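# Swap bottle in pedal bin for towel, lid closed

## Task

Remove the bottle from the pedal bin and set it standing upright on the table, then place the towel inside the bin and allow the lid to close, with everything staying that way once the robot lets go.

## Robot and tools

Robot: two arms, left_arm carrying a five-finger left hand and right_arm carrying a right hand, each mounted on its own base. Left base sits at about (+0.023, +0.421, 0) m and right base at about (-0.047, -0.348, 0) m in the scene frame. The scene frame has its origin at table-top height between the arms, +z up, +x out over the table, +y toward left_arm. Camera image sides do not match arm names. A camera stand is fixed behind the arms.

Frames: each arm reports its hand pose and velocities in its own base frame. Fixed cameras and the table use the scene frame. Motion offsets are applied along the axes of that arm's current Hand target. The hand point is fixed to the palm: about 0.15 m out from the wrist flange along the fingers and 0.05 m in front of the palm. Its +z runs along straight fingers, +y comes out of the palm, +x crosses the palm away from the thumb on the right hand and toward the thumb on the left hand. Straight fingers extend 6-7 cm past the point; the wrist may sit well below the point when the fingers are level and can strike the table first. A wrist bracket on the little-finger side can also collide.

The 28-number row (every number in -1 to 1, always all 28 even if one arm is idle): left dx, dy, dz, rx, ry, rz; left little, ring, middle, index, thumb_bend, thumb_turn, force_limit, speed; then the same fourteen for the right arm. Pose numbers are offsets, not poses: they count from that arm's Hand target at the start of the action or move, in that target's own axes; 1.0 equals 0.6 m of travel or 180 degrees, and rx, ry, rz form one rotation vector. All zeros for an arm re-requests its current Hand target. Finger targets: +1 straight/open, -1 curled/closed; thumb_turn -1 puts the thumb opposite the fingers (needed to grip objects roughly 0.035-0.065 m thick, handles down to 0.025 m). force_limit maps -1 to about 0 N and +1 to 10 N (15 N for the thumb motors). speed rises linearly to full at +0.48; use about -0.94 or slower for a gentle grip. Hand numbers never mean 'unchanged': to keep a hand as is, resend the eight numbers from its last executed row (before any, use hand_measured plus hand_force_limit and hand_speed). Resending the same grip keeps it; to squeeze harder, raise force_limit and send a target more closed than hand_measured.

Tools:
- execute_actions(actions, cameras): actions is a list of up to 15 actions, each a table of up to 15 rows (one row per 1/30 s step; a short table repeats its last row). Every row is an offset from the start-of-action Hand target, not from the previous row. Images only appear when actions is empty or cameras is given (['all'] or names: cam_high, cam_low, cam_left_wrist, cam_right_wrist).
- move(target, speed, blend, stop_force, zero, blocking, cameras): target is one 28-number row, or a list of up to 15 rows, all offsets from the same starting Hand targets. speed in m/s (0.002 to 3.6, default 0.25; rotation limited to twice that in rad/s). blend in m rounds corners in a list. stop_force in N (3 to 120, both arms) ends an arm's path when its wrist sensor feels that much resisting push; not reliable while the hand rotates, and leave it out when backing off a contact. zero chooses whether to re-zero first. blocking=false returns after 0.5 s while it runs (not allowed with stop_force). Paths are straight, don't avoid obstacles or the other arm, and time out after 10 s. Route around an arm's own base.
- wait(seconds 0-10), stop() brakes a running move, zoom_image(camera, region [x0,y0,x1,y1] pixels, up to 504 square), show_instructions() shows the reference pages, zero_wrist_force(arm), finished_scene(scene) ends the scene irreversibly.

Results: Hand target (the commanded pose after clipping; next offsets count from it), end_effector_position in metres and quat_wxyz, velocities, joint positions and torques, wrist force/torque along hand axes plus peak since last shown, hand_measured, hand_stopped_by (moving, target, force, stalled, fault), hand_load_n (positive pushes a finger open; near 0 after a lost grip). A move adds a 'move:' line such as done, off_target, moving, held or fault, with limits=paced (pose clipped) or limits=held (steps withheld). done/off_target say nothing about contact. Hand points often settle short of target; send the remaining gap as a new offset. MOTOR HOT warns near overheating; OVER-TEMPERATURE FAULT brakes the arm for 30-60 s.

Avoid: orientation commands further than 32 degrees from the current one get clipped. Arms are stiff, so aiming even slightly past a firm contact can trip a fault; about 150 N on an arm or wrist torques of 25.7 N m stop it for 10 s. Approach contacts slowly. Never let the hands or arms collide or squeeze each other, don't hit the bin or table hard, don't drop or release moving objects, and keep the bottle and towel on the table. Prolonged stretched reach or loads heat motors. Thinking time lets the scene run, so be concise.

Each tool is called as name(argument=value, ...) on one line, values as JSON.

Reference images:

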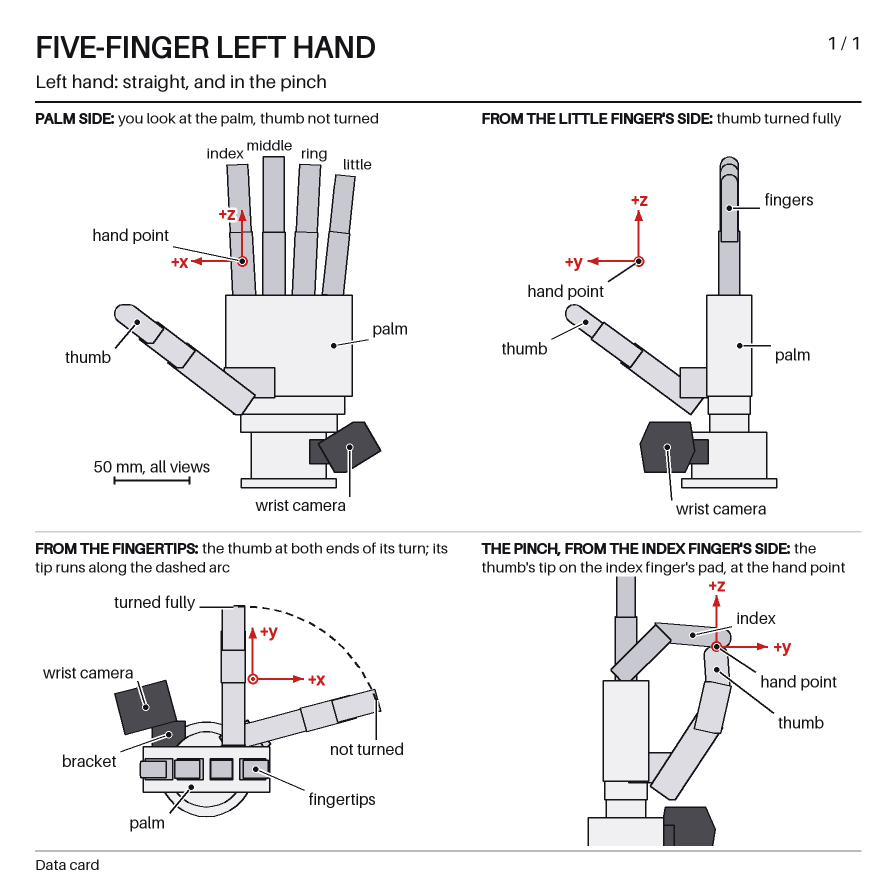

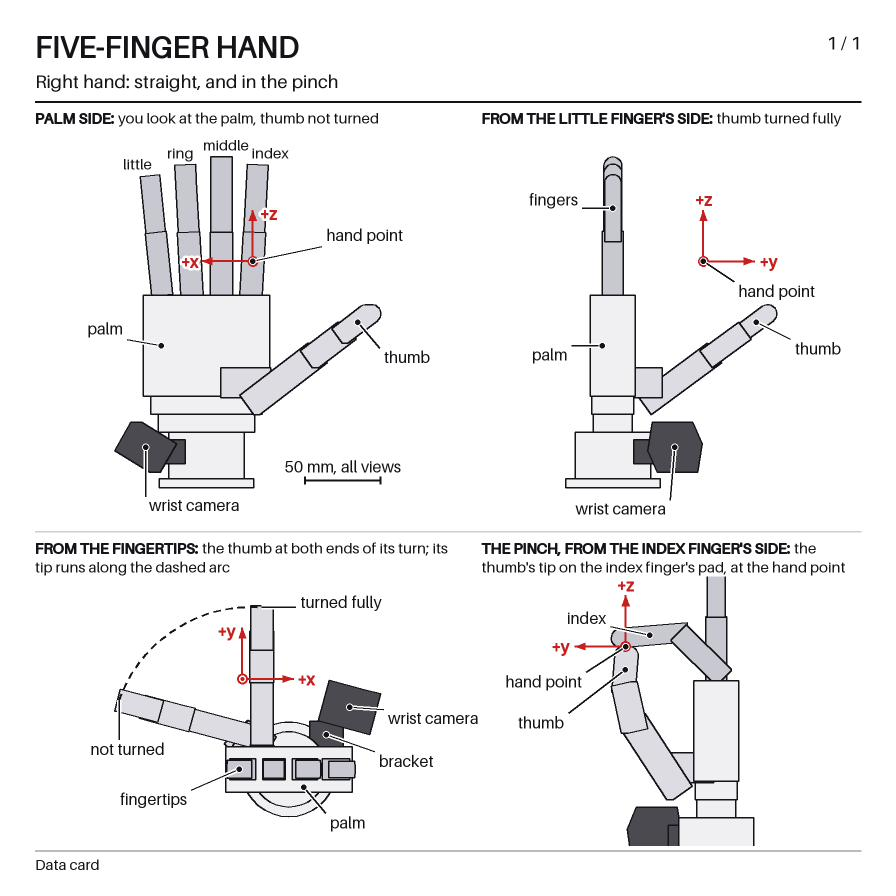

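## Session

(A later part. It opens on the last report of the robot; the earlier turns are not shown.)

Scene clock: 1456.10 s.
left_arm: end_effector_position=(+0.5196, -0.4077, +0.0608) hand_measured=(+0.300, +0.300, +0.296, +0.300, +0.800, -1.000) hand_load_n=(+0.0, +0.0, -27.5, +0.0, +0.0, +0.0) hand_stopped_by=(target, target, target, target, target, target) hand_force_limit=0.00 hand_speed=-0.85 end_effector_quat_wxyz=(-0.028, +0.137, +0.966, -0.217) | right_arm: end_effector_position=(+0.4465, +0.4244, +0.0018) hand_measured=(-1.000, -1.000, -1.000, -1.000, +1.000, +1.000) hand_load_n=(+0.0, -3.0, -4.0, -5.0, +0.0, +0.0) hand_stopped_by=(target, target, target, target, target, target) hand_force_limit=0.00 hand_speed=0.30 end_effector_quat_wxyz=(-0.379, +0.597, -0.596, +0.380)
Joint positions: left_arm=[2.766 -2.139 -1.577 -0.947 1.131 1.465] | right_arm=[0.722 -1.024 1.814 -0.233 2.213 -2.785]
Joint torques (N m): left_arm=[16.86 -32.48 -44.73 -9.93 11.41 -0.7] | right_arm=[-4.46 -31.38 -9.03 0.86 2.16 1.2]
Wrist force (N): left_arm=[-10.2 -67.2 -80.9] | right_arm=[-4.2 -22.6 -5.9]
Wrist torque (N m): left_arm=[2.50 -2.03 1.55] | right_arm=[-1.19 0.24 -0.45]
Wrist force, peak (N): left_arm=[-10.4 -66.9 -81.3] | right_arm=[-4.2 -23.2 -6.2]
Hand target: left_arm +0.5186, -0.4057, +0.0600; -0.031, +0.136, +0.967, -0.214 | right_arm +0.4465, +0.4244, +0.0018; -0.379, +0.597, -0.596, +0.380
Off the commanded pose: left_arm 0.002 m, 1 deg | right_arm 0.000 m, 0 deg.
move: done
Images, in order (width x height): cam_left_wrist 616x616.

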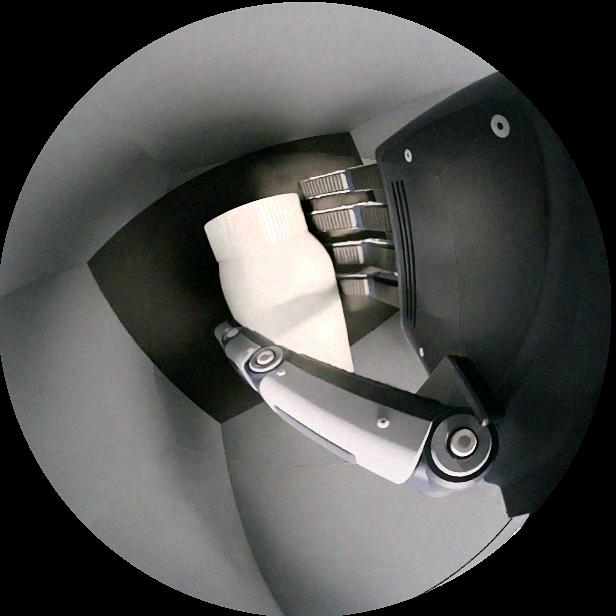

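move(target=[0,-0.0042,-0.009,0,0,0,0.3,0.3,0.3,0.3,0.8,-1,0,-0.85,0,0,0,0,0,0,-1,-1,-1,-1,1,1,0,0.3], speed=0.03, cameras=["cam_left_wrist"])

Scene clock: 1464.70 s.
left_arm: end_effector_position=(+0.5185, -0.4056, +0.0656) hand_measured=(+0.300, +0.300, +0.298, +0.300, +0.800, -1.000) hand_load_n=(+0.0, +0.0, -4.5, +0.0, +0.0, +0.0) hand_stopped_by=(target, target, target, target, target, target) hand_force_limit=0.00 hand_speed=-0.85 end_effector_quat_wxyz=(-0.031, +0.136, +0.967, -0.214) | right_arm: end_effector_position=(+0.4465, +0.4244, +0.0018) hand_measured=(-1.000, -1.000, -1.000, -1.000, +1.000, +1.000) hand_load_n=(+0.0, -3.5, -4.5, -5.0, +0.0, +0.0) hand_stopped_by=(target, target, target, target, target, target) hand_force_limit=0.00 hand_speed=0.30 end_effector_quat_wxyz=(-0.379, +0.597, -0.596, +0.380)
Joint positions: left_arm=[2.766 -2.131 -1.572 -0.967 1.137 1.465] | right_arm=[0.722 -1.024 1.814 -0.233 2.213 -2.785]
Joint torques (N m): left_arm=[-2.86 46.87 30.17 -0.4 -1.86 -0.31] | right_arm=[-6.8 -31.81 -7.16 0.83 1.94 1.16]
Wrist force (N): left_arm=[-3.2 -1.0 -4.8] | right_arm=[-2.8 -22.7 -6.8]
Wrist torque (N m): left_arm=[-0.02 -0.25 0.16] | right_arm=[-1.21 0.19 -0.42]
Wrist force, peak (N): left_arm=[-10.5 -67.2 -81.3] | right_arm=[-3.0 -23.4 -6.7]
Hand target: left_arm +0.5186, -0.4057, +0.0660; -0.031, +0.136, +0.967, -0.214 | right_arm +0.4465, +0.4244, +0.0018; -0.379, +0.597, -0.596, +0.380
Off the commanded pose: left_arm 0.000 m, 0 deg | right_arm 0.000 m, 0 deg.
move: done
Images, in order (width x height): cam_left_wrist 616x616.

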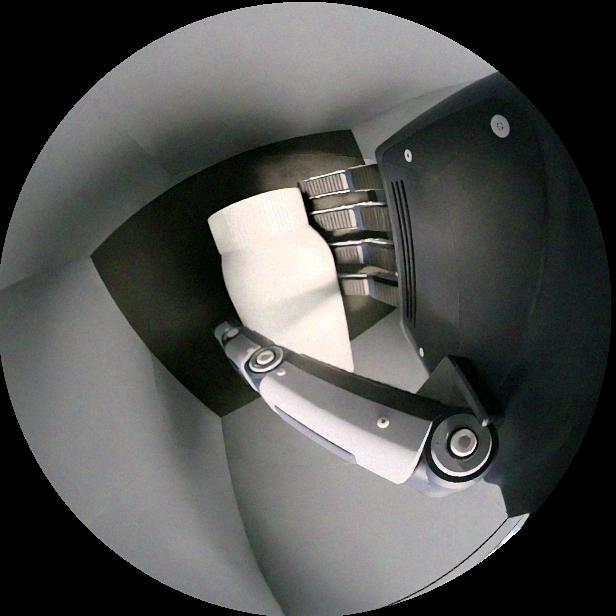

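move(target=[0,0,0,0,0,0,0.3,0.3,0.2,0.3,0.4,-1,-0.6,-0.9,0,0,0,0,0,0,-1,-1,-1,-1,1,1,0,0.3], speed=0.03, cameras=["cam_left_wrist"])

Scene clock: 1474.50 s.
left_arm: end_effector_position=(+0.5186, -0.4058, +0.0660) hand_measured=(+0.300, +0.300, +0.254, +0.300, +0.778, -1.000) hand_load_n=(+0.0, +0.0, +3.0, +0.0, +2.5, +1.0) hand_stopped_by=(target, target, force, target, force, target) hand_force_limit=-0.60 hand_speed=-0.90 end_effector_quat_wxyz=(-0.031, +0.136, +0.967, -0.214) | right_arm: end_effector_position=(+0.4465, +0.4244, +0.0018) hand_measured=(-1.000, -1.000, -1.000, -1.000, +1.000, +1.000) hand_load_n=(+0.0, -3.0, -3.5, -4.5, +0.0, -0.5) hand_stopped_by=(target, target, target, target, target, target) hand_force_limit=0.00 hand_speed=0.30 end_effector_quat_wxyz=(-0.379, +0.597, -0.596, +0.380)
Joint positions: left_arm=[2.766 -2.131 -1.571 -0.967 1.137 1.465] | right_arm=[0.722 -1.024 1.814 -0.233 2.213 -2.785]
Joint torques (N m): left_arm=[-6.62 49.12 32.33 4.28 -2.4 -1.35] | right_arm=[-7.5 -27.9 -6.83 0.81 -1.47 1.24]
Wrist force (N): left_arm=[0.1 -0.8 -0.2] | right_arm=[-3.1 -20.1 -6.3]
Wrist torque (N m): left_arm=[-0.11 -0.03 0.18] | right_arm=[-1.14 0.20 -0.39]
Wrist force, peak (N): left_arm=[-2.6 -0.4 -4.4] | right_arm=[-2.9 -21.9 -7.1]
Hand target: left_arm +0.5186, -0.4057, +0.0660; -0.031, +0.136, +0.967, -0.214 | right_arm +0.4465, +0.4244, +0.0018; -0.379, +0.597, -0.596, +0.380
Off the commanded pose: left_arm 0.000 m, 0 deg | right_arm 0.000 m, 0 deg.
move: done
Images, in order (width x height): cam_left_wrist 616x616.

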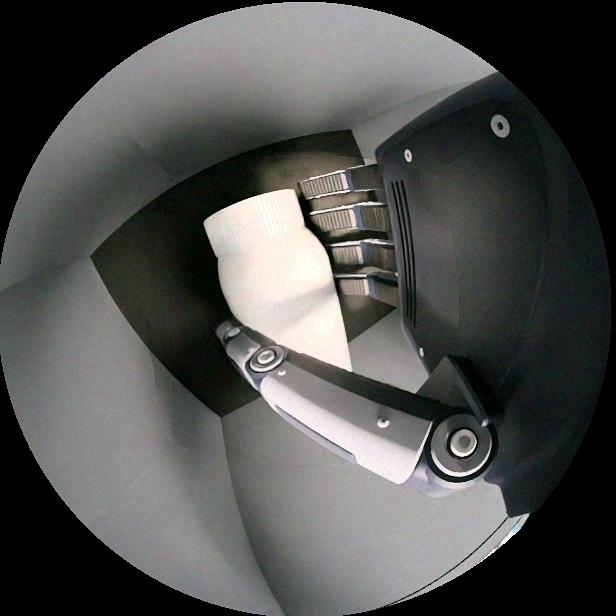

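move(target=[0,0,0,0,0,0,0.3,-0.1,-0.1,-0.1,0.2,-1,-0.3,-0.9,0,0,0,0,0,0,-1,-1,-1,-1,1,1,0,0.3], speed=0.03, cameras=["cam_left_wrist"])

Scene clock: 1480.07 s.
left_arm: end_effector_position=(+0.5186, -0.4057, +0.0660) hand_measured=(+0.300, +0.180, +0.248, +0.218, +0.778, -1.000) hand_load_n=(+0.0, +5.0, +1.5, +4.5, +10.0, +2.0) hand_stopped_by=(target, force, force, force, force, target) hand_force_limit=-0.30 hand_speed=-0.90 end_effector_quat_wxyz=(-0.031, +0.136, +0.967, -0.214) | right_arm: end_effector_position=(+0.4465, +0.4244, +0.0018) hand_measured=(-1.000, -1.000, -1.000, -1.000, +1.000, +1.000) hand_load_n=(+0.0, -3.0, -3.5, -4.5, +0.0, +0.0) hand_stopped_by=(target, target, target, target, target, target) hand_force_limit=0.00 hand_speed=0.30 end_effector_quat_wxyz=(-0.379, +0.597, -0.596, +0.380)
Joint positions: left_arm=[2.766 -2.131 -1.571 -0.967 1.137 1.465] | right_arm=[0.722 -1.024 1.814 -0.233 2.213 -2.785]
Joint torques (N m): left_arm=[3.04 47.78 32.69 3.84 -2.15 -1.2] | right_arm=[-7.34 -25.87 -7.07 0.83 -2.32 1.14]
Wrist force (N): left_arm=[0.1 -0.8 -0.1] | right_arm=[-3.3 -20.1 -6.3]
Wrist torque (N m): left_arm=[-0.12 -0.03 0.20] | right_arm=[-1.13 0.24 -0.41]
Wrist force, peak (N): left_arm=[0.2 -0.9 -0.6] | right_arm=[-3.3 -20.5 -6.4]
Hand target: left_arm +0.5186, -0.4057, +0.0660; -0.031, +0.136, +0.967, -0.214 | right_arm +0.4465, +0.4244, +0.0018; -0.379, +0.597, -0.596, +0.380
Off the commanded pose: left_arm 0.000 m, 0 deg | right_arm 0.000 m, 0 deg.
move: done
Images, in order (width x height): cam_left_wrist 616x616.

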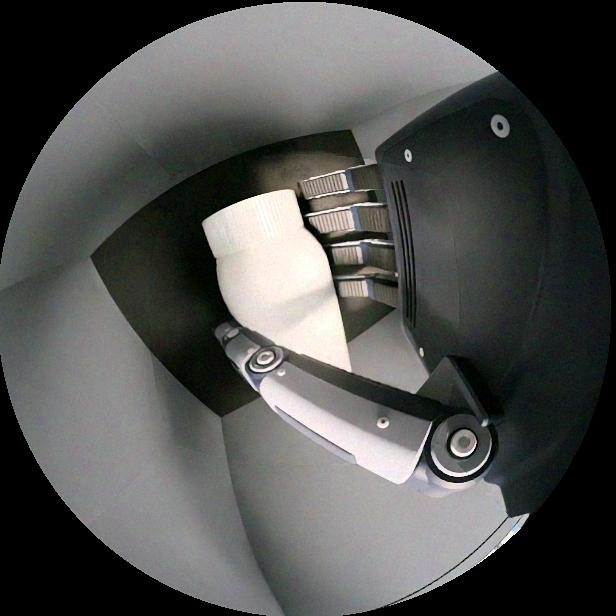

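move(target=[0,-0.0141,-0.0302,0,0,0,0.3,-0.1,-0.1,-0.1,0.2,-1,-0.3,-0.9,0,0,0,0,0,0,-1,-1,-1,-1,1,1,0,0.3], speed=0.04, cameras=["cam_left_wrist"])

Scene clock: 1486.47 s.
left_arm: end_effector_position=(+0.5186, -0.4058, +0.0859) hand_measured=(+0.300, +0.180, +0.248, +0.218, +0.778, -1.000) hand_load_n=(+0.0, +5.0, +2.0, +4.5, +9.5, +2.0) hand_stopped_by=(target, force, force, force, force, target) hand_force_limit=-0.30 hand_speed=-0.90 end_effector_quat_wxyz=(-0.031, +0.136, +0.967, -0.214) | right_arm: end_effector_position=(+0.4465, +0.4244, +0.0018) hand_measured=(-1.000, -1.000, -1.000, -1.000, +1.000, +1.000) hand_load_n=(+0.0, -2.5, -3.0, -4.0, +0.0, -0.5) hand_stopped_by=(target, target, target, target, target, target) hand_force_limit=0.00 hand_speed=0.30 end_effector_quat_wxyz=(-0.379, +0.597, -0.596, +0.380)
Joint positions: left_arm=[2.766 -2.107 -1.552 -1.011 1.137 1.465] | right_arm=[0.722 -1.024 1.814 -0.233 2.213 -2.785]
Joint torques (N m): left_arm=[-3.07 49.6 33.68 0.8 -1.84 -0.12] | right_arm=[-7.12 -22.44 -6.48 1.1 -2.09 1.12]
Wrist force (N): left_arm=[-0.1 -0.8 -0.2] | right_arm=[-3.0 -18.6 -4.2]
Wrist torque (N m): left_arm=[-0.11 0.00 0.18] | right_arm=[-1.10 0.16 -0.36]
Wrist force, peak (N): left_arm=[0.1 -0.9 -0.5] | right_arm=[-2.7 -21.0 -5.0]
Hand target: left_arm +0.5186, -0.4058, +0.0860; -0.031, +0.136, +0.967, -0.214 | right_arm +0.4465, +0.4244, +0.0018; -0.379, +0.597, -0.596, +0.380
Off the commanded pose: left_arm 0.000 m, 0 deg | right_arm 0.000 m, 0 deg.
move: done
Images, in order (width x height): cam_left_wrist 616x616.

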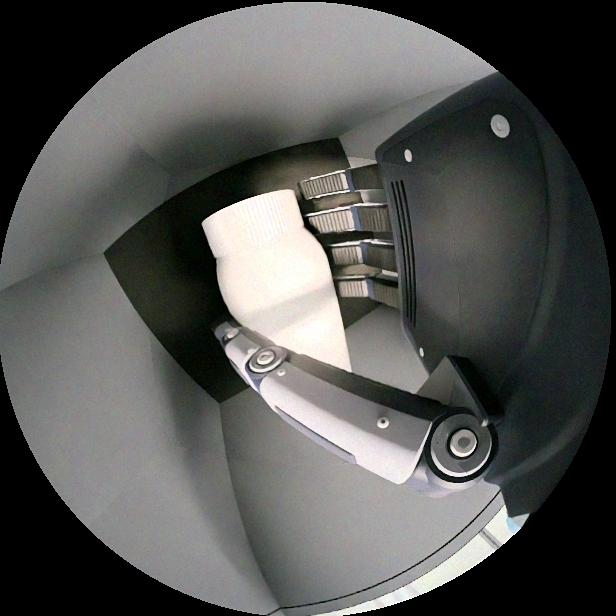

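move(target=[[0,0,0,0,0,0,0.3,-0.3,-0.4,-0.3,0.0,-1,-0.1,-0.9,0,0,0,0,0,0,-1,-1,-1,-1,1,1,0,0.3],[0.003,0.0065,-0.0288,-0.0687,0.0376,0.1106,0.3,-0.3,-0.4,-0.3,0.0,-1,-0.1,-0.9,0,0,0,0,0,0,-1,-1,-1,-1,1,1,0,0.3]], speed=0.1, cameras=["cam_left_wrist"])

Scene clock: 1539.23 s.
left_arm: end_effector_position=(+0.5199, -0.3949, +0.1000) hand_measured=(+0.300, +0.180, +0.240, +0.218, +0.778, -1.000) hand_load_n=(+0.0, +4.0, +4.5, +3.5, +11.0, +2.5) hand_stopped_by=(target, force, force, force, force, target) hand_force_limit=-0.10 hand_speed=-0.90 end_effector_quat_wxyz=(-0.036, +0.315, +0.943, -0.103) | right_arm: end_effector_position=(+0.4465, +0.4244, +0.0018) hand_measured=(-1.000, -1.000, -1.000, -1.000, +1.000, +1.000) hand_load_n=(+0.0, -3.0, -4.0, -4.5, +0.0, +0.0) hand_stopped_by=(target, target, target, target, target, target) hand_force_limit=0.00 hand_speed=0.30 end_effector_quat_wxyz=(-0.379, +0.597, -0.596, +0.380)
Joint positions: left_arm=[2.682 -2.105 -1.475 -1.175 1.357 1.761] | right_arm=[0.722 -1.024 1.814 -0.233 2.213 -2.785]
Joint torques (N m): left_arm=[-7.14 50.09 34.1 0.78 1.55 1.99] | right_arm=[-6.69 -20.5 -5.43 1.09 -0.02 1.09]
Wrist force (N): left_arm=[0.3 -0.6 -0.3] | right_arm=[-3.5 -19.6 -6.6]
Wrist torque (N m): left_arm=[-0.06 -0.08 0.02] | right_arm=[-1.10 0.25 -0.39]
Wrist force, peak (N): left_arm=[0.1 -0.9 -0.6] | right_arm=[-3.0 -21.8 -4.9]
Hand target: left_arm +0.5199, -0.3949, +0.1000; -0.036, +0.316, +0.943, -0.103 | right_arm +0.4465, +0.4244, +0.0018; -0.379, +0.597, -0.596, +0.380
Off the commanded pose: left_arm 0.000 m, 0 deg | right_arm 0.000 m, 0 deg.
move: done
Images, in order (width x height): cam_left_wrist 616x616.

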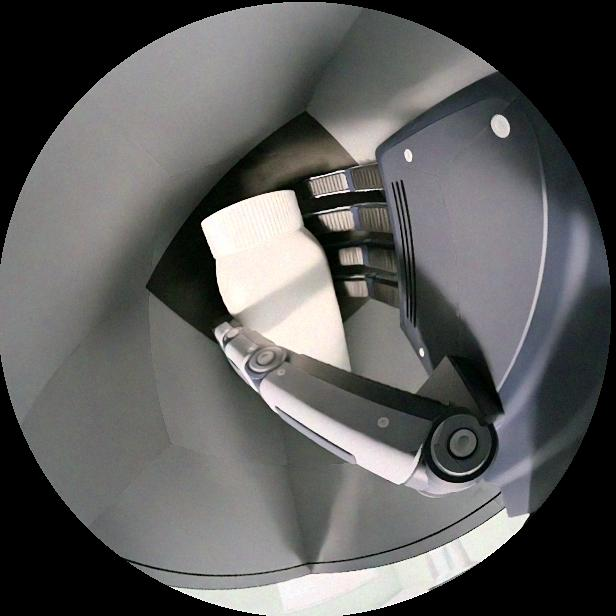

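move(target=[[0.0043,-0.0385,-0.1622,0,0,0,0.3,-0.3,-0.4,-0.3,0.0,-1,-0.1,-0.9,0,0,0,0,0,0,-1,-1,-1,-1,1,1,0,0.3],[0.0177,-0.0678,-0.258,0,0,0,0.3,-0.3,-0.4,-0.3,0.0,-1,-0.1,-0.9,0,0,0,0,0,0,-1,-1,-1,-1,1,1,0,0.3],[0.0305,-0.0897,-0.3213,0,0,0,0.3,-0.3,-0.4,-0.3,0.0,-1,-0.1,-0.9,0,0,0,0,0,0,-1,-1,-1,-1,1,1,0,0.3],[0.0305,-0.1077,-0.4027,0,0,0,0.3,-0.3,-0.4,-0.3,0.0,-1,-0.1,-0.9,0,0,0,0,0,0,-1,-1,-1,-1,1,1,0,0.3]], speed=0.08, blend=[0.01,0.01,0.01,0], stop_force=15, cameras=["cam_high","cam_left_wrist"])

Scene clock: 1579.17 s.
left_arm: end_effector_position=(+0.4992, -0.3928, +0.3499) hand_measured=(+0.300, +0.180, +0.240, +0.218, +0.778, -1.000) hand_load_n=(+0.0, +4.5, +4.5, +4.0, +11.0, +2.5) hand_stopped_by=(target, force, force, force, force, target) hand_force_limit=-0.10 hand_speed=-0.90 end_effector_quat_wxyz=(-0.036, +0.316, +0.943, -0.103) | right_arm: end_effector_position=(+0.4465, +0.4244, +0.0018) hand_measured=(-1.000, -1.000, -1.000, -1.000, +1.000, +1.000) hand_load_n=(+0.5, -3.0, -4.0, -5.0, +0.0, +0.0) hand_stopped_by=(target, target, target, target, target, target) hand_force_limit=0.00 hand_speed=0.30 end_effector_quat_wxyz=(-0.379, +0.597, -0.596, +0.380)
Joint positions: left_arm=[2.67 -1.971 -1.024 -1.758 1.356 1.75] | right_arm=[0.722 -1.024 1.814 -0.233 2.213 -2.785]
Joint torques (N m): left_arm=[-7.29 33.69 35.79 0.72 -0.04 1.49] | right_arm=[-6.48 -24.77 -4.63 0.98 2.06 1.01]
Wrist force (N): left_arm=[0.2 -0.5 -0.5] | right_arm=[-3.2 -19.7 -7.2]
Wrist torque (N m): left_arm=[-0.06 -0.06 0.22] | right_arm=[-1.12 0.21 -0.38]
Wrist force, peak (N): left_arm=[0.9 -1.0 0.5] | right_arm=[-3.1 -21.5 -5.6]
Hand target: left_arm +0.4992, -0.3927, +0.3499; -0.036, +0.316, +0.943, -0.103 | right_arm +0.4465, +0.4244, +0.0018; -0.379, +0.597, -0.596, +0.380
Off the commanded pose: left_arm 0.000 m, 0 deg | right_arm 0.000 m, 0 deg.
move: done
Images, in order (width x height): cam_high 672x504, cam_left_wrist 616x616.

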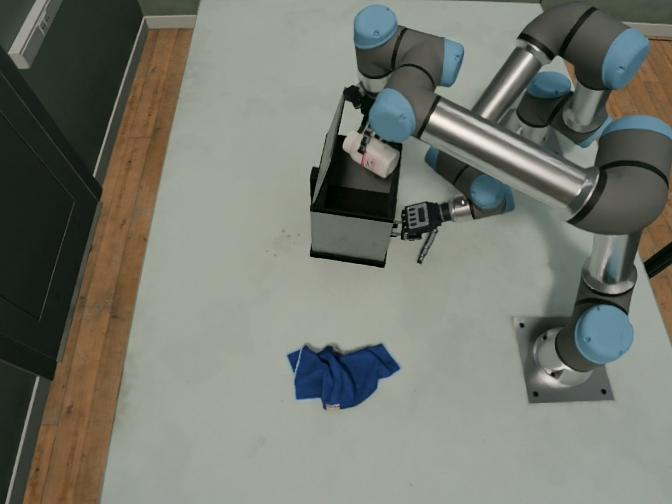

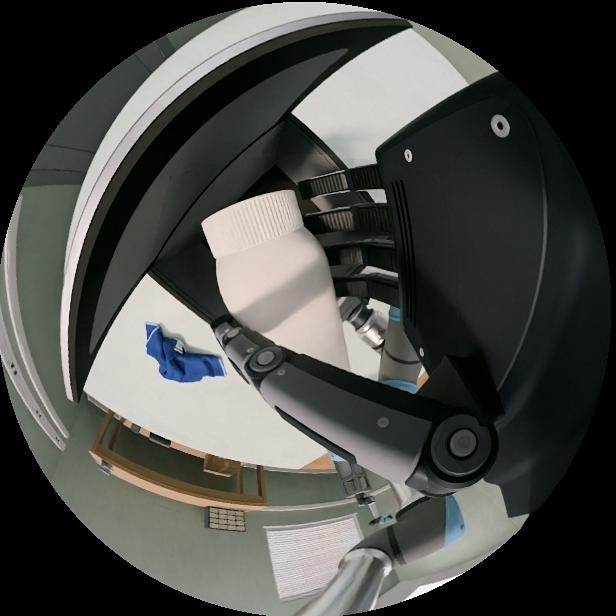

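move(target=[[0.3792,0.2105,-0.0637,0,0,0,0.3,-0.3,-0.4,-0.3,0.0,-1,-0.1,-0.9,0,0,0,0,0,0,-1,-1,-1,-1,1,1,0,0.3],[0.4325,0.1929,0.0426,0.3042,-0.354,0.3902,0.3,-0.3,-0.4,-0.3,0.0,-1,-0.1,-0.9,0,0,0,0,0,0,-1,-1,-1,-1,1,1,0,0.3]], speed=[0.15,0.2], blend=[0.03,0], cameras=["cam_high","cam_left_wrist","cam_low"])

Scene clock: 1614.60 s.
left_arm: end_effector_position=(+0.3567, -0.1506, +0.3004) hand_measured=(+0.300, +0.180, +0.240, +0.218, +0.778, -1.000) hand_load_n=(+0.0, +4.0, +4.5, +3.5, +11.0, +3.0) hand_stopped_by=(target, force, force, force, force, target) hand_force_limit=-0.10 hand_speed=-0.90 end_effector_quat_wxyz=(+0.352, +0.612, +0.354, -0.613) | right_arm: end_effector_position=(+0.4465, +0.4244, +0.0018) hand_measured=(-1.000, -1.000, -1.000, -1.000, +1.000, +1.000) hand_load_n=(+0.0, -3.5, -4.0, -5.0, +0.0, +0.0) hand_stopped_by=(target, target, target, target, target, target) hand_force_limit=0.00 hand_speed=0.30 end_effector_quat_wxyz=(-0.379, +0.597, -0.596, +0.380)
Joint positions: left_arm=[3.668 -1.709 -1.831 -2.742 1.052 4.711] | right_arm=[0.722 -1.024 1.814 -0.233 2.213 -2.785]
Joint torques (N m): left_arm=[-7.85 18.76 30.17 -3.24 1.84 1.89] | right_arm=[-7.17 -29.14 -3.75 0.76 2.4 1.13]
Wrist force (N): left_arm=[0.0 -1.5 -0.9] | right_arm=[-3.4 -19.5 -7.0]
Wrist torque (N m): left_arm=[-0.13 -0.12 0.13] | right_arm=[-1.11 0.22 -0.38]
Wrist force, peak (N): left_arm=[-0.2 -1.9 -1.1] | right_arm=[-3.4 -19.9 -7.2]
Hand target: left_arm +0.3567, -0.1506, +0.3004; +0.353, +0.612, +0.354, -0.613 | right_arm +0.4465, +0.4244, +0.0018; -0.379, +0.597, -0.596, +0.380
Off the commanded pose: left_arm 0.000 m, 0 deg | right_arm 0.000 m, 0 deg.
move: done
Images, in order (width x height): cam_high 672x504, cam_low 672x504, cam_left_wrist 616x616.

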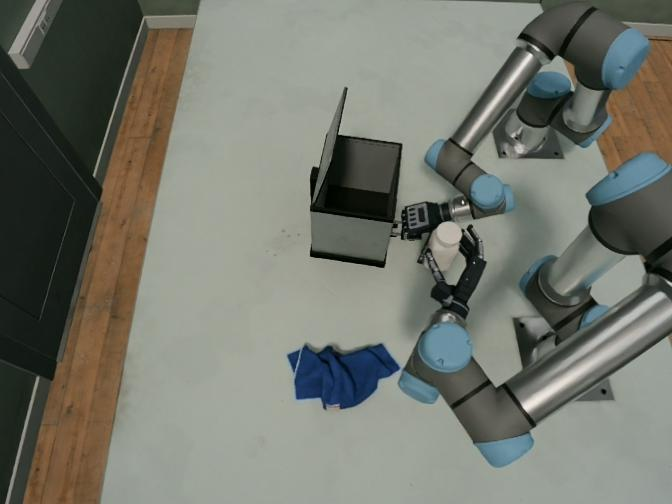

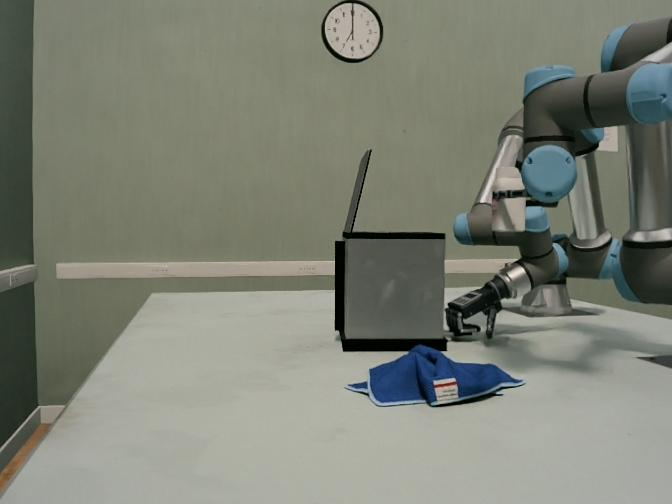

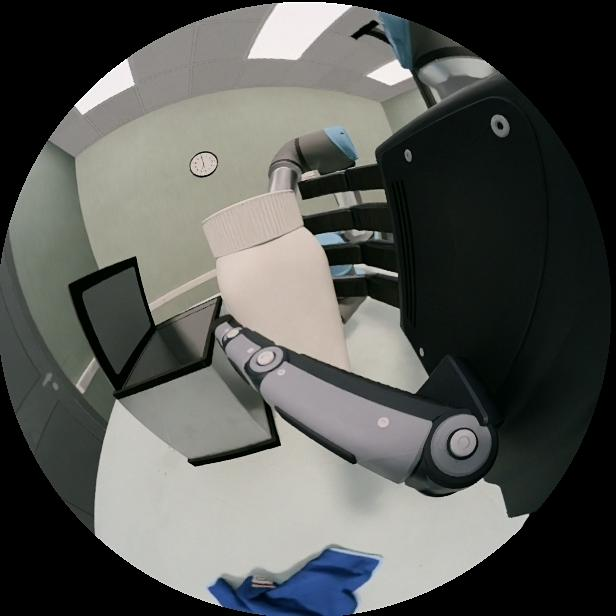

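zoom_image(camera="cam_low", region=[450, 130, 620, 280])

zoom_image(camera="cam_high", region=[380, 180, 530, 330])

Scaled by 2.965 from the camera's 672x504 image, which has a finer 960x720 frame.

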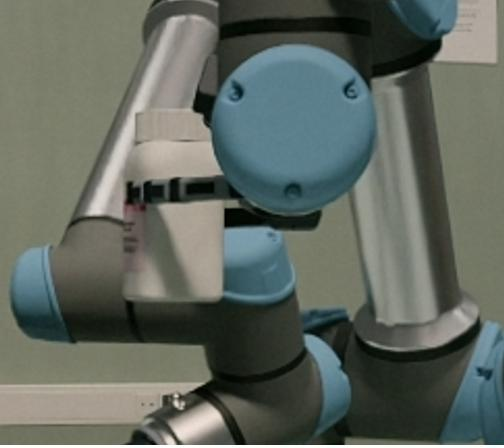

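Scaled by 3.360 from the camera's 672x504 image, which has a finer 960x720 frame.

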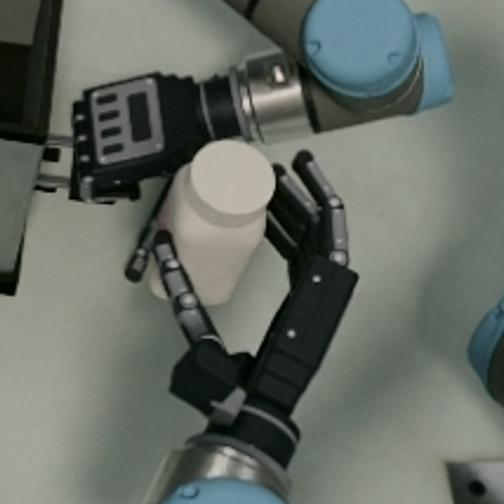

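move(target=[0.3333,0,0,0,0,0,0.3,-0.3,-0.4,-0.3,0.0,-1,-0.1,-0.9,0,0,0,0,0,0,-1,-1,-1,-1,1,1,0,0.3], speed=0.12)

move(target=[0.1,0,0,0,0,0,0.3,-0.3,-0.4,-0.3,0.0,-1,-0.1,-0.9,0,0,0,0,0,0,-1,-1,-1,-1,1,1,0,0.3], speed=0.012, stop_force=4, cameras=["cam_low","cam_left_wrist"])

Scene clock: 1637.63 s.
left_arm: end_effector_position=(+0.3564, -0.1504, +0.1005) hand_measured=(+0.300, +0.180, +0.240, +0.218, +0.778, -1.000) hand_load_n=(+0.0, +4.0, +4.5, +3.5, +11.0, +3.0) hand_stopped_by=(target, force, force, force, force, target) hand_force_limit=-0.10 hand_speed=-0.90 end_effector_quat_wxyz=(+0.352, +0.612, +0.354, -0.613) | right_arm: end_effector_position=(+0.4465, +0.4244, +0.0018) hand_measured=(-1.000, -1.000, -1.000, -1.000, +1.000, +1.000) hand_load_n=(+0.0, -3.0, -4.0, -5.0, +0.0, -0.5) hand_stopped_by=(target, target, target, target, target, target) hand_force_limit=0.00 hand_speed=0.30 end_effector_quat_wxyz=(-0.379, +0.597, -0.596, +0.380)
Joint positions: left_arm=[3.669 -2.021 -2.049 -2.213 1.053 4.711] | right_arm=[0.722 -1.024 1.814 -0.233 2.213 -2.785]
Joint torques (N m): left_arm=[-0.55 24.15 -1.77 0.07 -0.61 1.41] | right_arm=[-6.36 -30.81 -3.02 1.03 2.33 1.09]
Wrist force (N): left_arm=[-0.4 -1.8 -0.9] | right_arm=[-3.4 -19.7 -7.3]
Wrist torque (N m): left_arm=[-0.14 -0.06 0.13] | right_arm=[-1.11 0.24 -0.39]
Wrist force, peak (N): left_arm=[-0.2 -2.0 -1.0] | right_arm=[-3.6 -19.8 -7.3]
Hand target: left_arm +0.3564, -0.1504, +0.1004; +0.353, +0.612, +0.354, -0.613 | right_arm +0.4465, +0.4244, +0.0018; -0.379, +0.597, -0.596, +0.380
Off the commanded pose: left_arm 0.000 m, 0 deg | right_arm 0.000 m, 0 deg.
move: done

Scene clock: 1642.43 s.
left_arm: end_effector_position=(+0.3563, -0.1504, +0.0551) hand_measured=(+0.300, +0.180, +0.240, +0.218, +0.778, -1.000) hand_load_n=(-0.5, +4.0, +4.5, +3.5, +11.0, -0.5) hand_stopped_by=(target, force, force, force, force, target) hand_force_limit=-0.10 hand_speed=-0.90 end_effector_quat_wxyz=(+0.353, +0.612, +0.354, -0.613) | right_arm: end_effector_position=(+0.4465, +0.4244, +0.0018) hand_measured=(-1.000, -1.000, -1.000, -1.000, +1.000, +1.000) hand_load_n=(+0.0, -3.5, -4.0, -5.0, +0.0, +0.0) hand_stopped_by=(target, target, target, target, target, target) hand_force_limit=0.00 hand_speed=0.30 end_effector_quat_wxyz=(-0.379, +0.597, -0.596, +0.380)
Joint positions: left_arm=[3.669 -2.122 -2.063 -2.098 1.053 4.711] | right_arm=[0.722 -1.024 1.814 -0.233 2.213 -2.785]
Joint torques (N m): left_arm=[3.43 38.93 15.76 -3.09 1.5 -0.37] | right_arm=[-6.05 -31.73 -2.58 0.87 2.29 1.08]
Wrist force (N): left_arm=[-2.1 -1.6 -1.1] | right_arm=[-3.4 -19.5 -7.1]
Wrist torque (N m): left_arm=[-0.15 -0.04 0.19] | right_arm=[-1.10 0.24 -0.38]
Wrist force, peak (N): left_arm=[-7.4 -1.7 -0.9] | right_arm=[-3.6 -20.0 -6.9]
Hand target: left_arm +0.3564, -0.1504, +0.0551; +0.353, +0.612, +0.354, -0.613 (not the last commanded pose) | right_arm +0.4465, +0.4244, +0.0018; -0.379, +0.597, -0.596, +0.380
Off the commanded pose: left_arm 0.015 m, 0 deg | right_arm 0.000 m, 0 deg.
move: contact (left_arm)
Images, in order (width x height): cam_low 672x504, cam_left_wrist 616x616.

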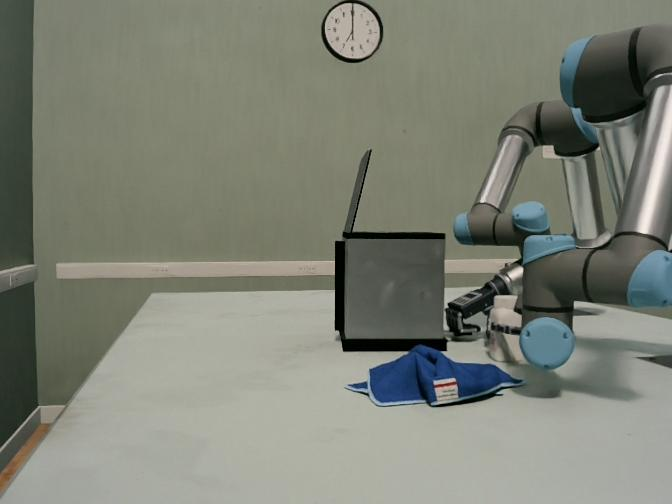

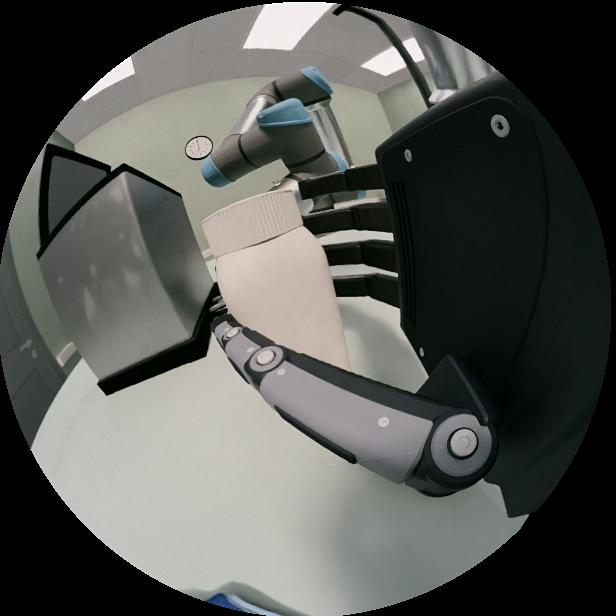

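move(target=[0.0025,0,0,0,0,0,0.3,-0.3,-0.4,-0.3,0.0,-1,-0.1,-0.9,0,0,0,0,0,0,-1,-1,-1,-1,1,1,0,0.3], speed=0.01)

move(target=[0,0,0,0,0,0,0.4,0.3,0.35,0.35,0.86,-1,-0.1,-0.92,0,0,0,0,0,0,-1,-1,-1,-1,1,1,0,0.3], speed=0.01, cameras=["cam_low","cam_left_wrist"])

Scene clock: 1652.97 s.
left_arm: end_effector_position=(+0.3564, -0.1504, +0.0537) hand_measured=(+0.300, +0.180, +0.240, +0.218, +0.778, -1.000) hand_load_n=(+0.0, +3.5, +4.0, +1.5, +8.0, -4.0) hand_stopped_by=(target, force, force, force, force, target) hand_force_limit=-0.10 hand_speed=-0.90 end_effector_quat_wxyz=(+0.353, +0.612, +0.354, -0.613) | right_arm: end_effector_position=(+0.4465, +0.4244, +0.0018) hand_measured=(-1.000, -1.000, -1.000, -1.000, +1.000, +1.000) hand_load_n=(+0.0, -3.0, -4.0, -5.0, +0.0, +0.0) hand_stopped_by=(target, target, target, target, target, target) hand_force_limit=0.00 hand_speed=0.30 end_effector_quat_wxyz=(-0.379, +0.597, -0.596, +0.380)
Joint positions: left_arm=[3.669 -2.125 -2.064 -2.095 1.053 4.711] | right_arm=[0.722 -1.024 1.814 -0.233 2.213 -2.785]
Joint torques (N m): left_arm=[-4.38 24.25 -4.23 1.12 0.26 -1.51] | right_arm=[-5.71 -33.17 -1.6 0.86 2.21 1.08]
Wrist force (N): left_arm=[-5.2 -1.4 -0.9] | right_arm=[-3.4 -19.5 -7.3]
Wrist torque (N m): left_arm=[-0.10 -0.06 0.26] | right_arm=[-1.09 0.24 -0.38]
Wrist force, peak (N): left_arm=[-7.6 -2.1 -0.8] | right_arm=[-3.6 -19.8 -7.2]
Hand target: left_arm +0.3564, -0.1504, +0.0536; +0.353, +0.612, +0.354, -0.613 | right_arm +0.4465, +0.4244, +0.0018; -0.379, +0.597, -0.596, +0.380
Off the commanded pose: left_arm 0.000 m, 0 deg | right_arm 0.000 m, 0 deg.
move: done

Scene clock: 1653.93 s.
left_arm: end_effector_position=(+0.3564, -0.1504, +0.0536) hand_measured=(+0.400, +0.300, +0.350, +0.350, +0.860, -1.000) hand_load_n=(+0.0, +0.0, +0.0, +0.0, +0.0, +0.5) hand_stopped_by=(target, target, target, target, target, target) hand_force_limit=-0.10 hand_speed=-0.92 end_effector_quat_wxyz=(+0.353, +0.612, +0.354, -0.613) | right_arm: end_effector_position=(+0.4465, +0.4244, +0.0018) hand_measured=(-1.000, -1.000, -1.000, -1.000, +1.000, +1.000) hand_load_n=(+0.5, -3.0, -4.0, -5.0, +0.0, +0.0) hand_stopped_by=(target, target, target, target, target, target) hand_force_limit=0.00 hand_speed=0.30 end_effector_quat_wxyz=(-0.379, +0.597, -0.596, +0.380)
Joint positions: left_arm=[3.669 -2.125 -2.064 -2.094 1.053 4.711] | right_arm=[0.722 -1.024 1.814 -0.233 2.213 -2.785]
Joint torques (N m): left_arm=[-3.56 27.86 -3.55 -2.91 0.24 -0.72] | right_arm=[-6.15 -32.01 -1.7 0.83 2.29 1.02]
Wrist force (N): left_arm=[-0.6 -1.8 -0.7] | right_arm=[-3.4 -19.5 -7.1]
Wrist torque (N m): left_arm=[-0.16 -0.07 0.15] | right_arm=[-1.11 0.23 -0.38]
Wrist force, peak (N): left_arm=[-5.6 -1.4 -0.9] | right_arm=[-3.4 -20.0 -6.9]
Hand target: left_arm +0.3564, -0.1504, +0.0536; +0.353, +0.612, +0.354, -0.613 | right_arm +0.4465, +0.4244, +0.0018; -0.379, +0.597, -0.596, +0.380
Off the commanded pose: left_arm 0.000 m, 0 deg | right_arm 0.000 m, 0 deg.
move: done
Images, in order (width x height): cam_low 672x504, cam_left_wrist 616x616.

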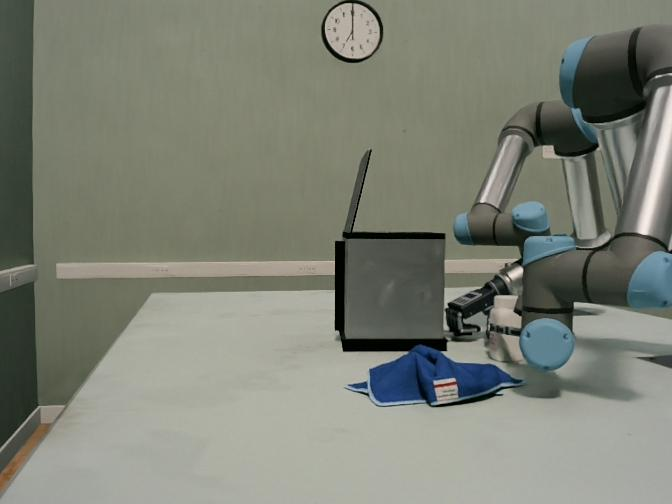

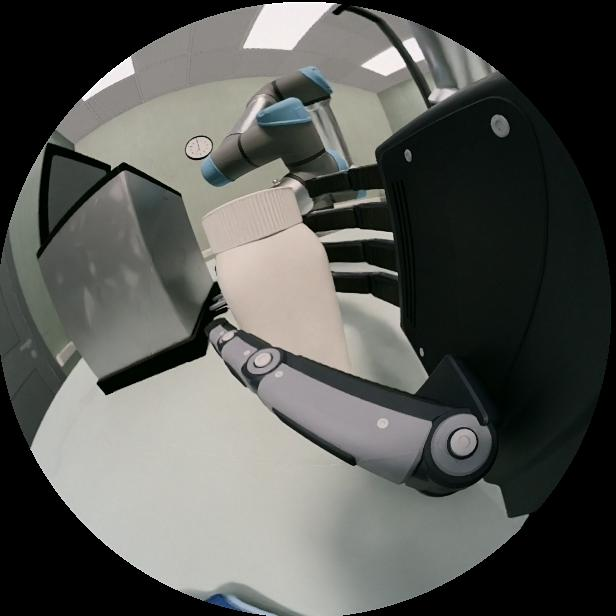

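move(target=[[0,0,0,0,0,0,1,1,1,1,1,-1,-0.1,-0.5,0,0,0,0,0,0,-1,-1,-1,-1,1,1,0,0.3],[0,0.008,-0.01,0,0,0,1,1,1,1,1,-1,-0.1,-0.5,0,0,0,0,0,0,-1,-1,-1,-1,1,1,0,0.3],[0,0.008,-0.2,0,0,0,1,1,1,1,1,-1,-0.1,-0.5,0,0,0,0,0,0,-1,-1,-1,-1,1,1,0,0.3],[-0.4,0.008,-0.22,0,0,0,1,1,1,1,1,-1,-0.1,-0.5,0,0,0,0,0,0,-1,-1,-1,-1,1,1,0,0.3]], speed=[0.05,0.05,0.12,0.2], blend=[0,0.002,0.02,0], cameras=["cam_low","cam_high","cam_left_wrist"])

zoom_image(camera="cam_high", region=[270, 320, 420, 430])

zoom_image(camera="cam_low", region=[320, 280, 560, 430])

Scene clock: 1682.73 s.
left_arm: end_effector_position=(+0.4270, -0.0388, +0.2936) hand_measured=(+1.000, +1.000, +1.000, +1.000, +1.000, -1.000) hand_load_n=(+0.0, +0.0, -0.5, +0.0, +0.0, +0.5) hand_stopped_by=(target, target, target, target, target, target) hand_force_limit=-0.10 hand_speed=-0.50 end_effector_quat_wxyz=(+0.353, +0.612, +0.354, -0.613) | right_arm: end_effector_position=(+0.4465, +0.4244, +0.0018) hand_measured=(-1.000, -1.000, -1.000, -1.000, +1.000, +1.000) hand_load_n=(+0.0, -3.0, -4.0, -5.0, +0.0, +0.0) hand_stopped_by=(target, target, target, target, target, target) hand_force_limit=0.00 hand_speed=0.30 end_effector_quat_wxyz=(-0.379, +0.597, -0.596, +0.380)
Joint positions: left_arm=[3.784 -1.948 -1.541 -2.794 1.167 4.711] | right_arm=[0.722 -1.024 1.814 -0.233 2.213 -2.785]
Joint torques (N m): left_arm=[-5.38 41.71 29.4 -3.33 1.87 -0.23] | right_arm=[-5.92 -32.88 -1 0.6 2.47 1.28]
Wrist force (N): left_arm=[-0.5 -1.7 -0.8] | right_arm=[-3.6 -19.5 -7.3]
Wrist torque (N m): left_arm=[-0.15 -0.10 0.19] | right_arm=[-1.09 0.28 -0.39]
Wrist force, peak (N): left_arm=[0.7 -1.8 -1.5] | right_arm=[-3.5 -19.8 -7.4]
Hand target: left_arm +0.4270, -0.0388, +0.2936; +0.353, +0.612, +0.354, -0.613 | right_arm +0.4465, +0.4244, +0.0018; -0.379, +0.597, -0.596, +0.380
Off the commanded pose: left_arm 0.000 m, 0 deg | right_arm 0.000 m, 0 deg.
move: done
Images, in order (width x height): cam_high 672x504, cam_low 672x504, cam_left_wrist 616x616.

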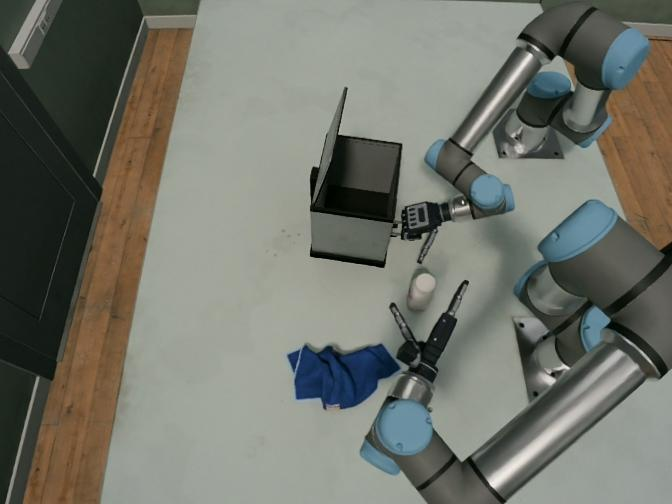

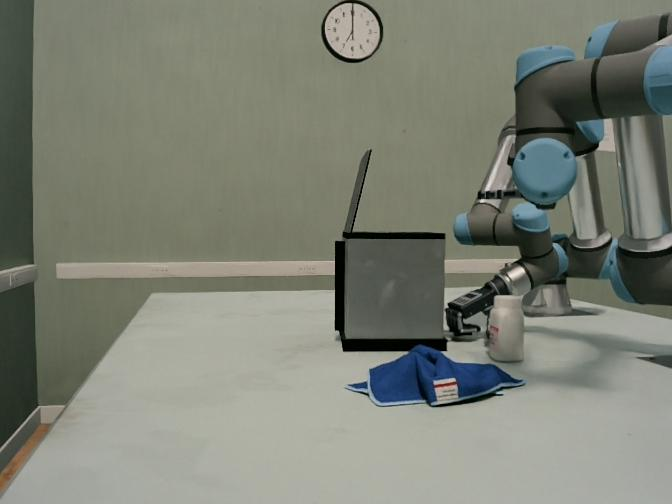

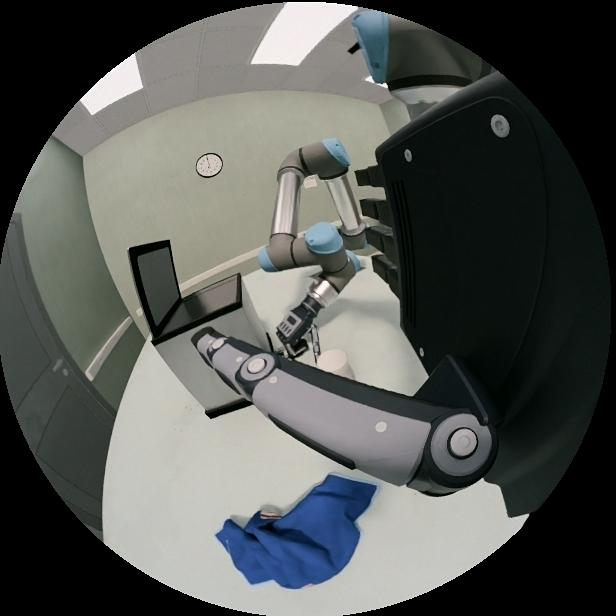

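Scaled by 3.360 from the camera's 672x504 image, which has a finer 960x720 frame.

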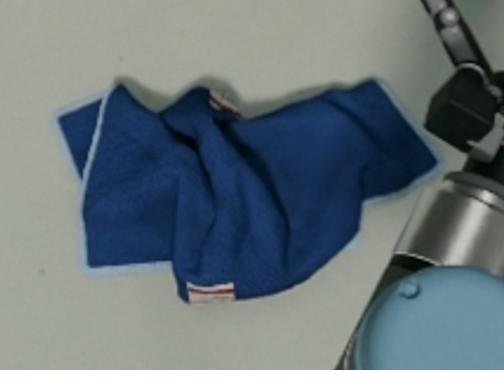

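Scaled by 2.100 from the camera's 672x504 image, which has a finer 960x720 frame.

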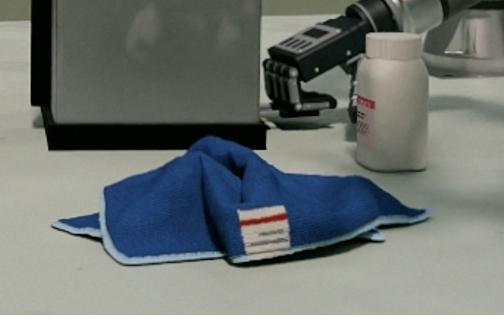

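move(target=[[0,0,-0.05,0.1087,0.3711,-0.3399,0.5,0.48,0.44,0.5,1,-1,-0.1,-0.3,0,0,0,0,0,0,-1,-1,-1,-1,1,1,0,0.3],[0.2,0.189,-0.1727,0.1087,0.3711,-0.3399,0.5,0.48,0.44,0.5,1,-1,-0.1,-0.3,0,0,0,0,0,0,-1,-1,-1,-1,1,1,0,0.3]], speed=[0.25,0.2], blend=[0.03,0], cameras=["cam_low","cam_high","cam_left_wrist"])

Scene clock: 1718.23 s.
left_arm: end_effector_position=(+0.5769, -0.0059, +0.1735) hand_measured=(+0.500, +0.480, +0.440, +0.500, +1.000, -1.000) hand_load_n=(+0.0, +0.0, +0.0, +0.0, +0.0, +0.0) hand_stopped_by=(target, target, target, target, target, target) hand_force_limit=-0.10 hand_speed=-0.30 end_effector_quat_wxyz=(-0.327, +0.627, +0.627, -0.326) | right_arm: end_effector_position=(+0.4465, +0.4244, +0.0018) hand_measured=(-1.000, -1.000, -1.000, -1.000, +1.000, +1.000) hand_load_n=(+0.0, -3.0, -4.0, -5.0, +0.0, +0.0) hand_stopped_by=(target, target, target, target, target, target) hand_force_limit=0.00 hand_speed=0.30 end_effector_quat_wxyz=(-0.379, +0.597, -0.596, +0.380)
Joint positions: left_arm=[3.271 -2.314 -0.898 -2.457 1.678 3.216] | right_arm=[0.722 -1.024 1.814 -0.233 2.213 -2.785]
Joint torques (N m): left_arm=[-7.44 44.3 32.12 -1.63 -2.04 -1.43] | right_arm=[-5.76 -32.17 -0.24 0.7 2.28 1.03]
Wrist force (N): left_arm=[-0.1 -1.3 -0.5] | right_arm=[-3.5 -19.8 -7.1]
Wrist torque (N m): left_arm=[-0.14 -0.03 0.21] | right_arm=[-1.13 0.25 -0.39]
Wrist force, peak (N): left_arm=[-0.5 -1.8 -1.1] | right_arm=[-3.7 -19.9 -7.0]
Hand target: left_arm +0.5770, -0.0059, +0.1734; -0.327, +0.627, +0.627, -0.326 | right_arm +0.4465, +0.4244, +0.0018; -0.379, +0.597, -0.596, +0.380
Off the commanded pose: left_arm 0.000 m, 0 deg | right_arm 0.000 m, 0 deg.
move: done
Images, in order (width x height): cam_high 672x504, cam_low 672x504, cam_left_wrist 616x616.

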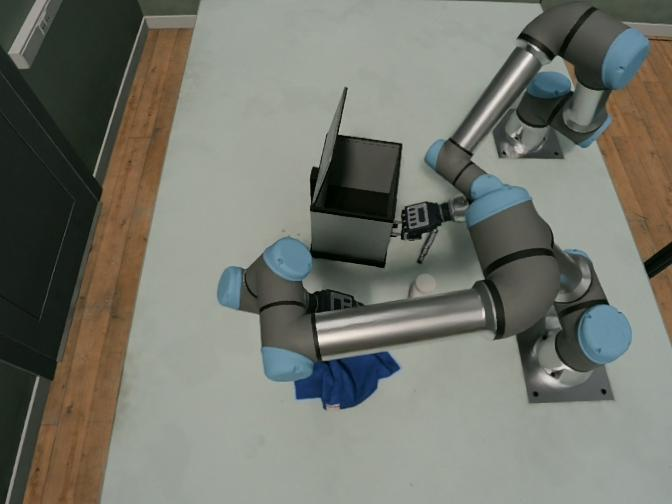

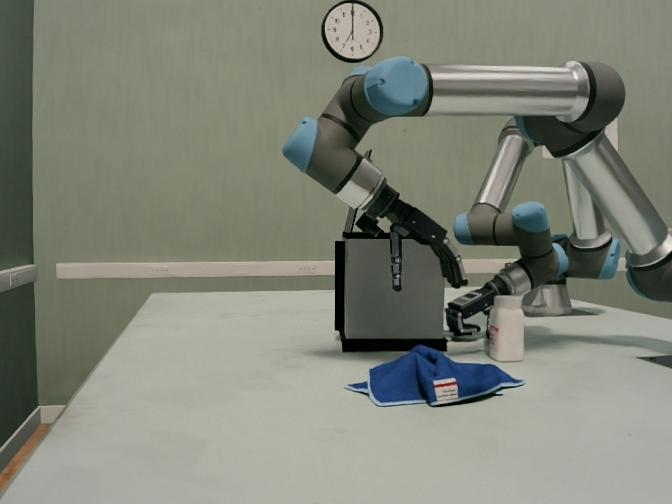

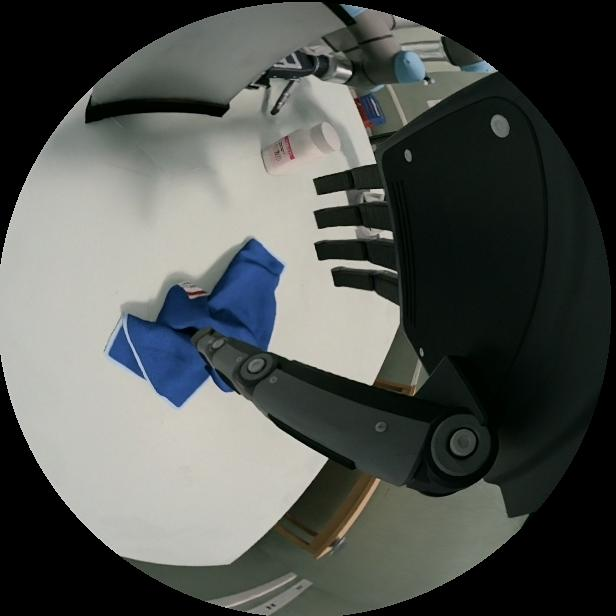

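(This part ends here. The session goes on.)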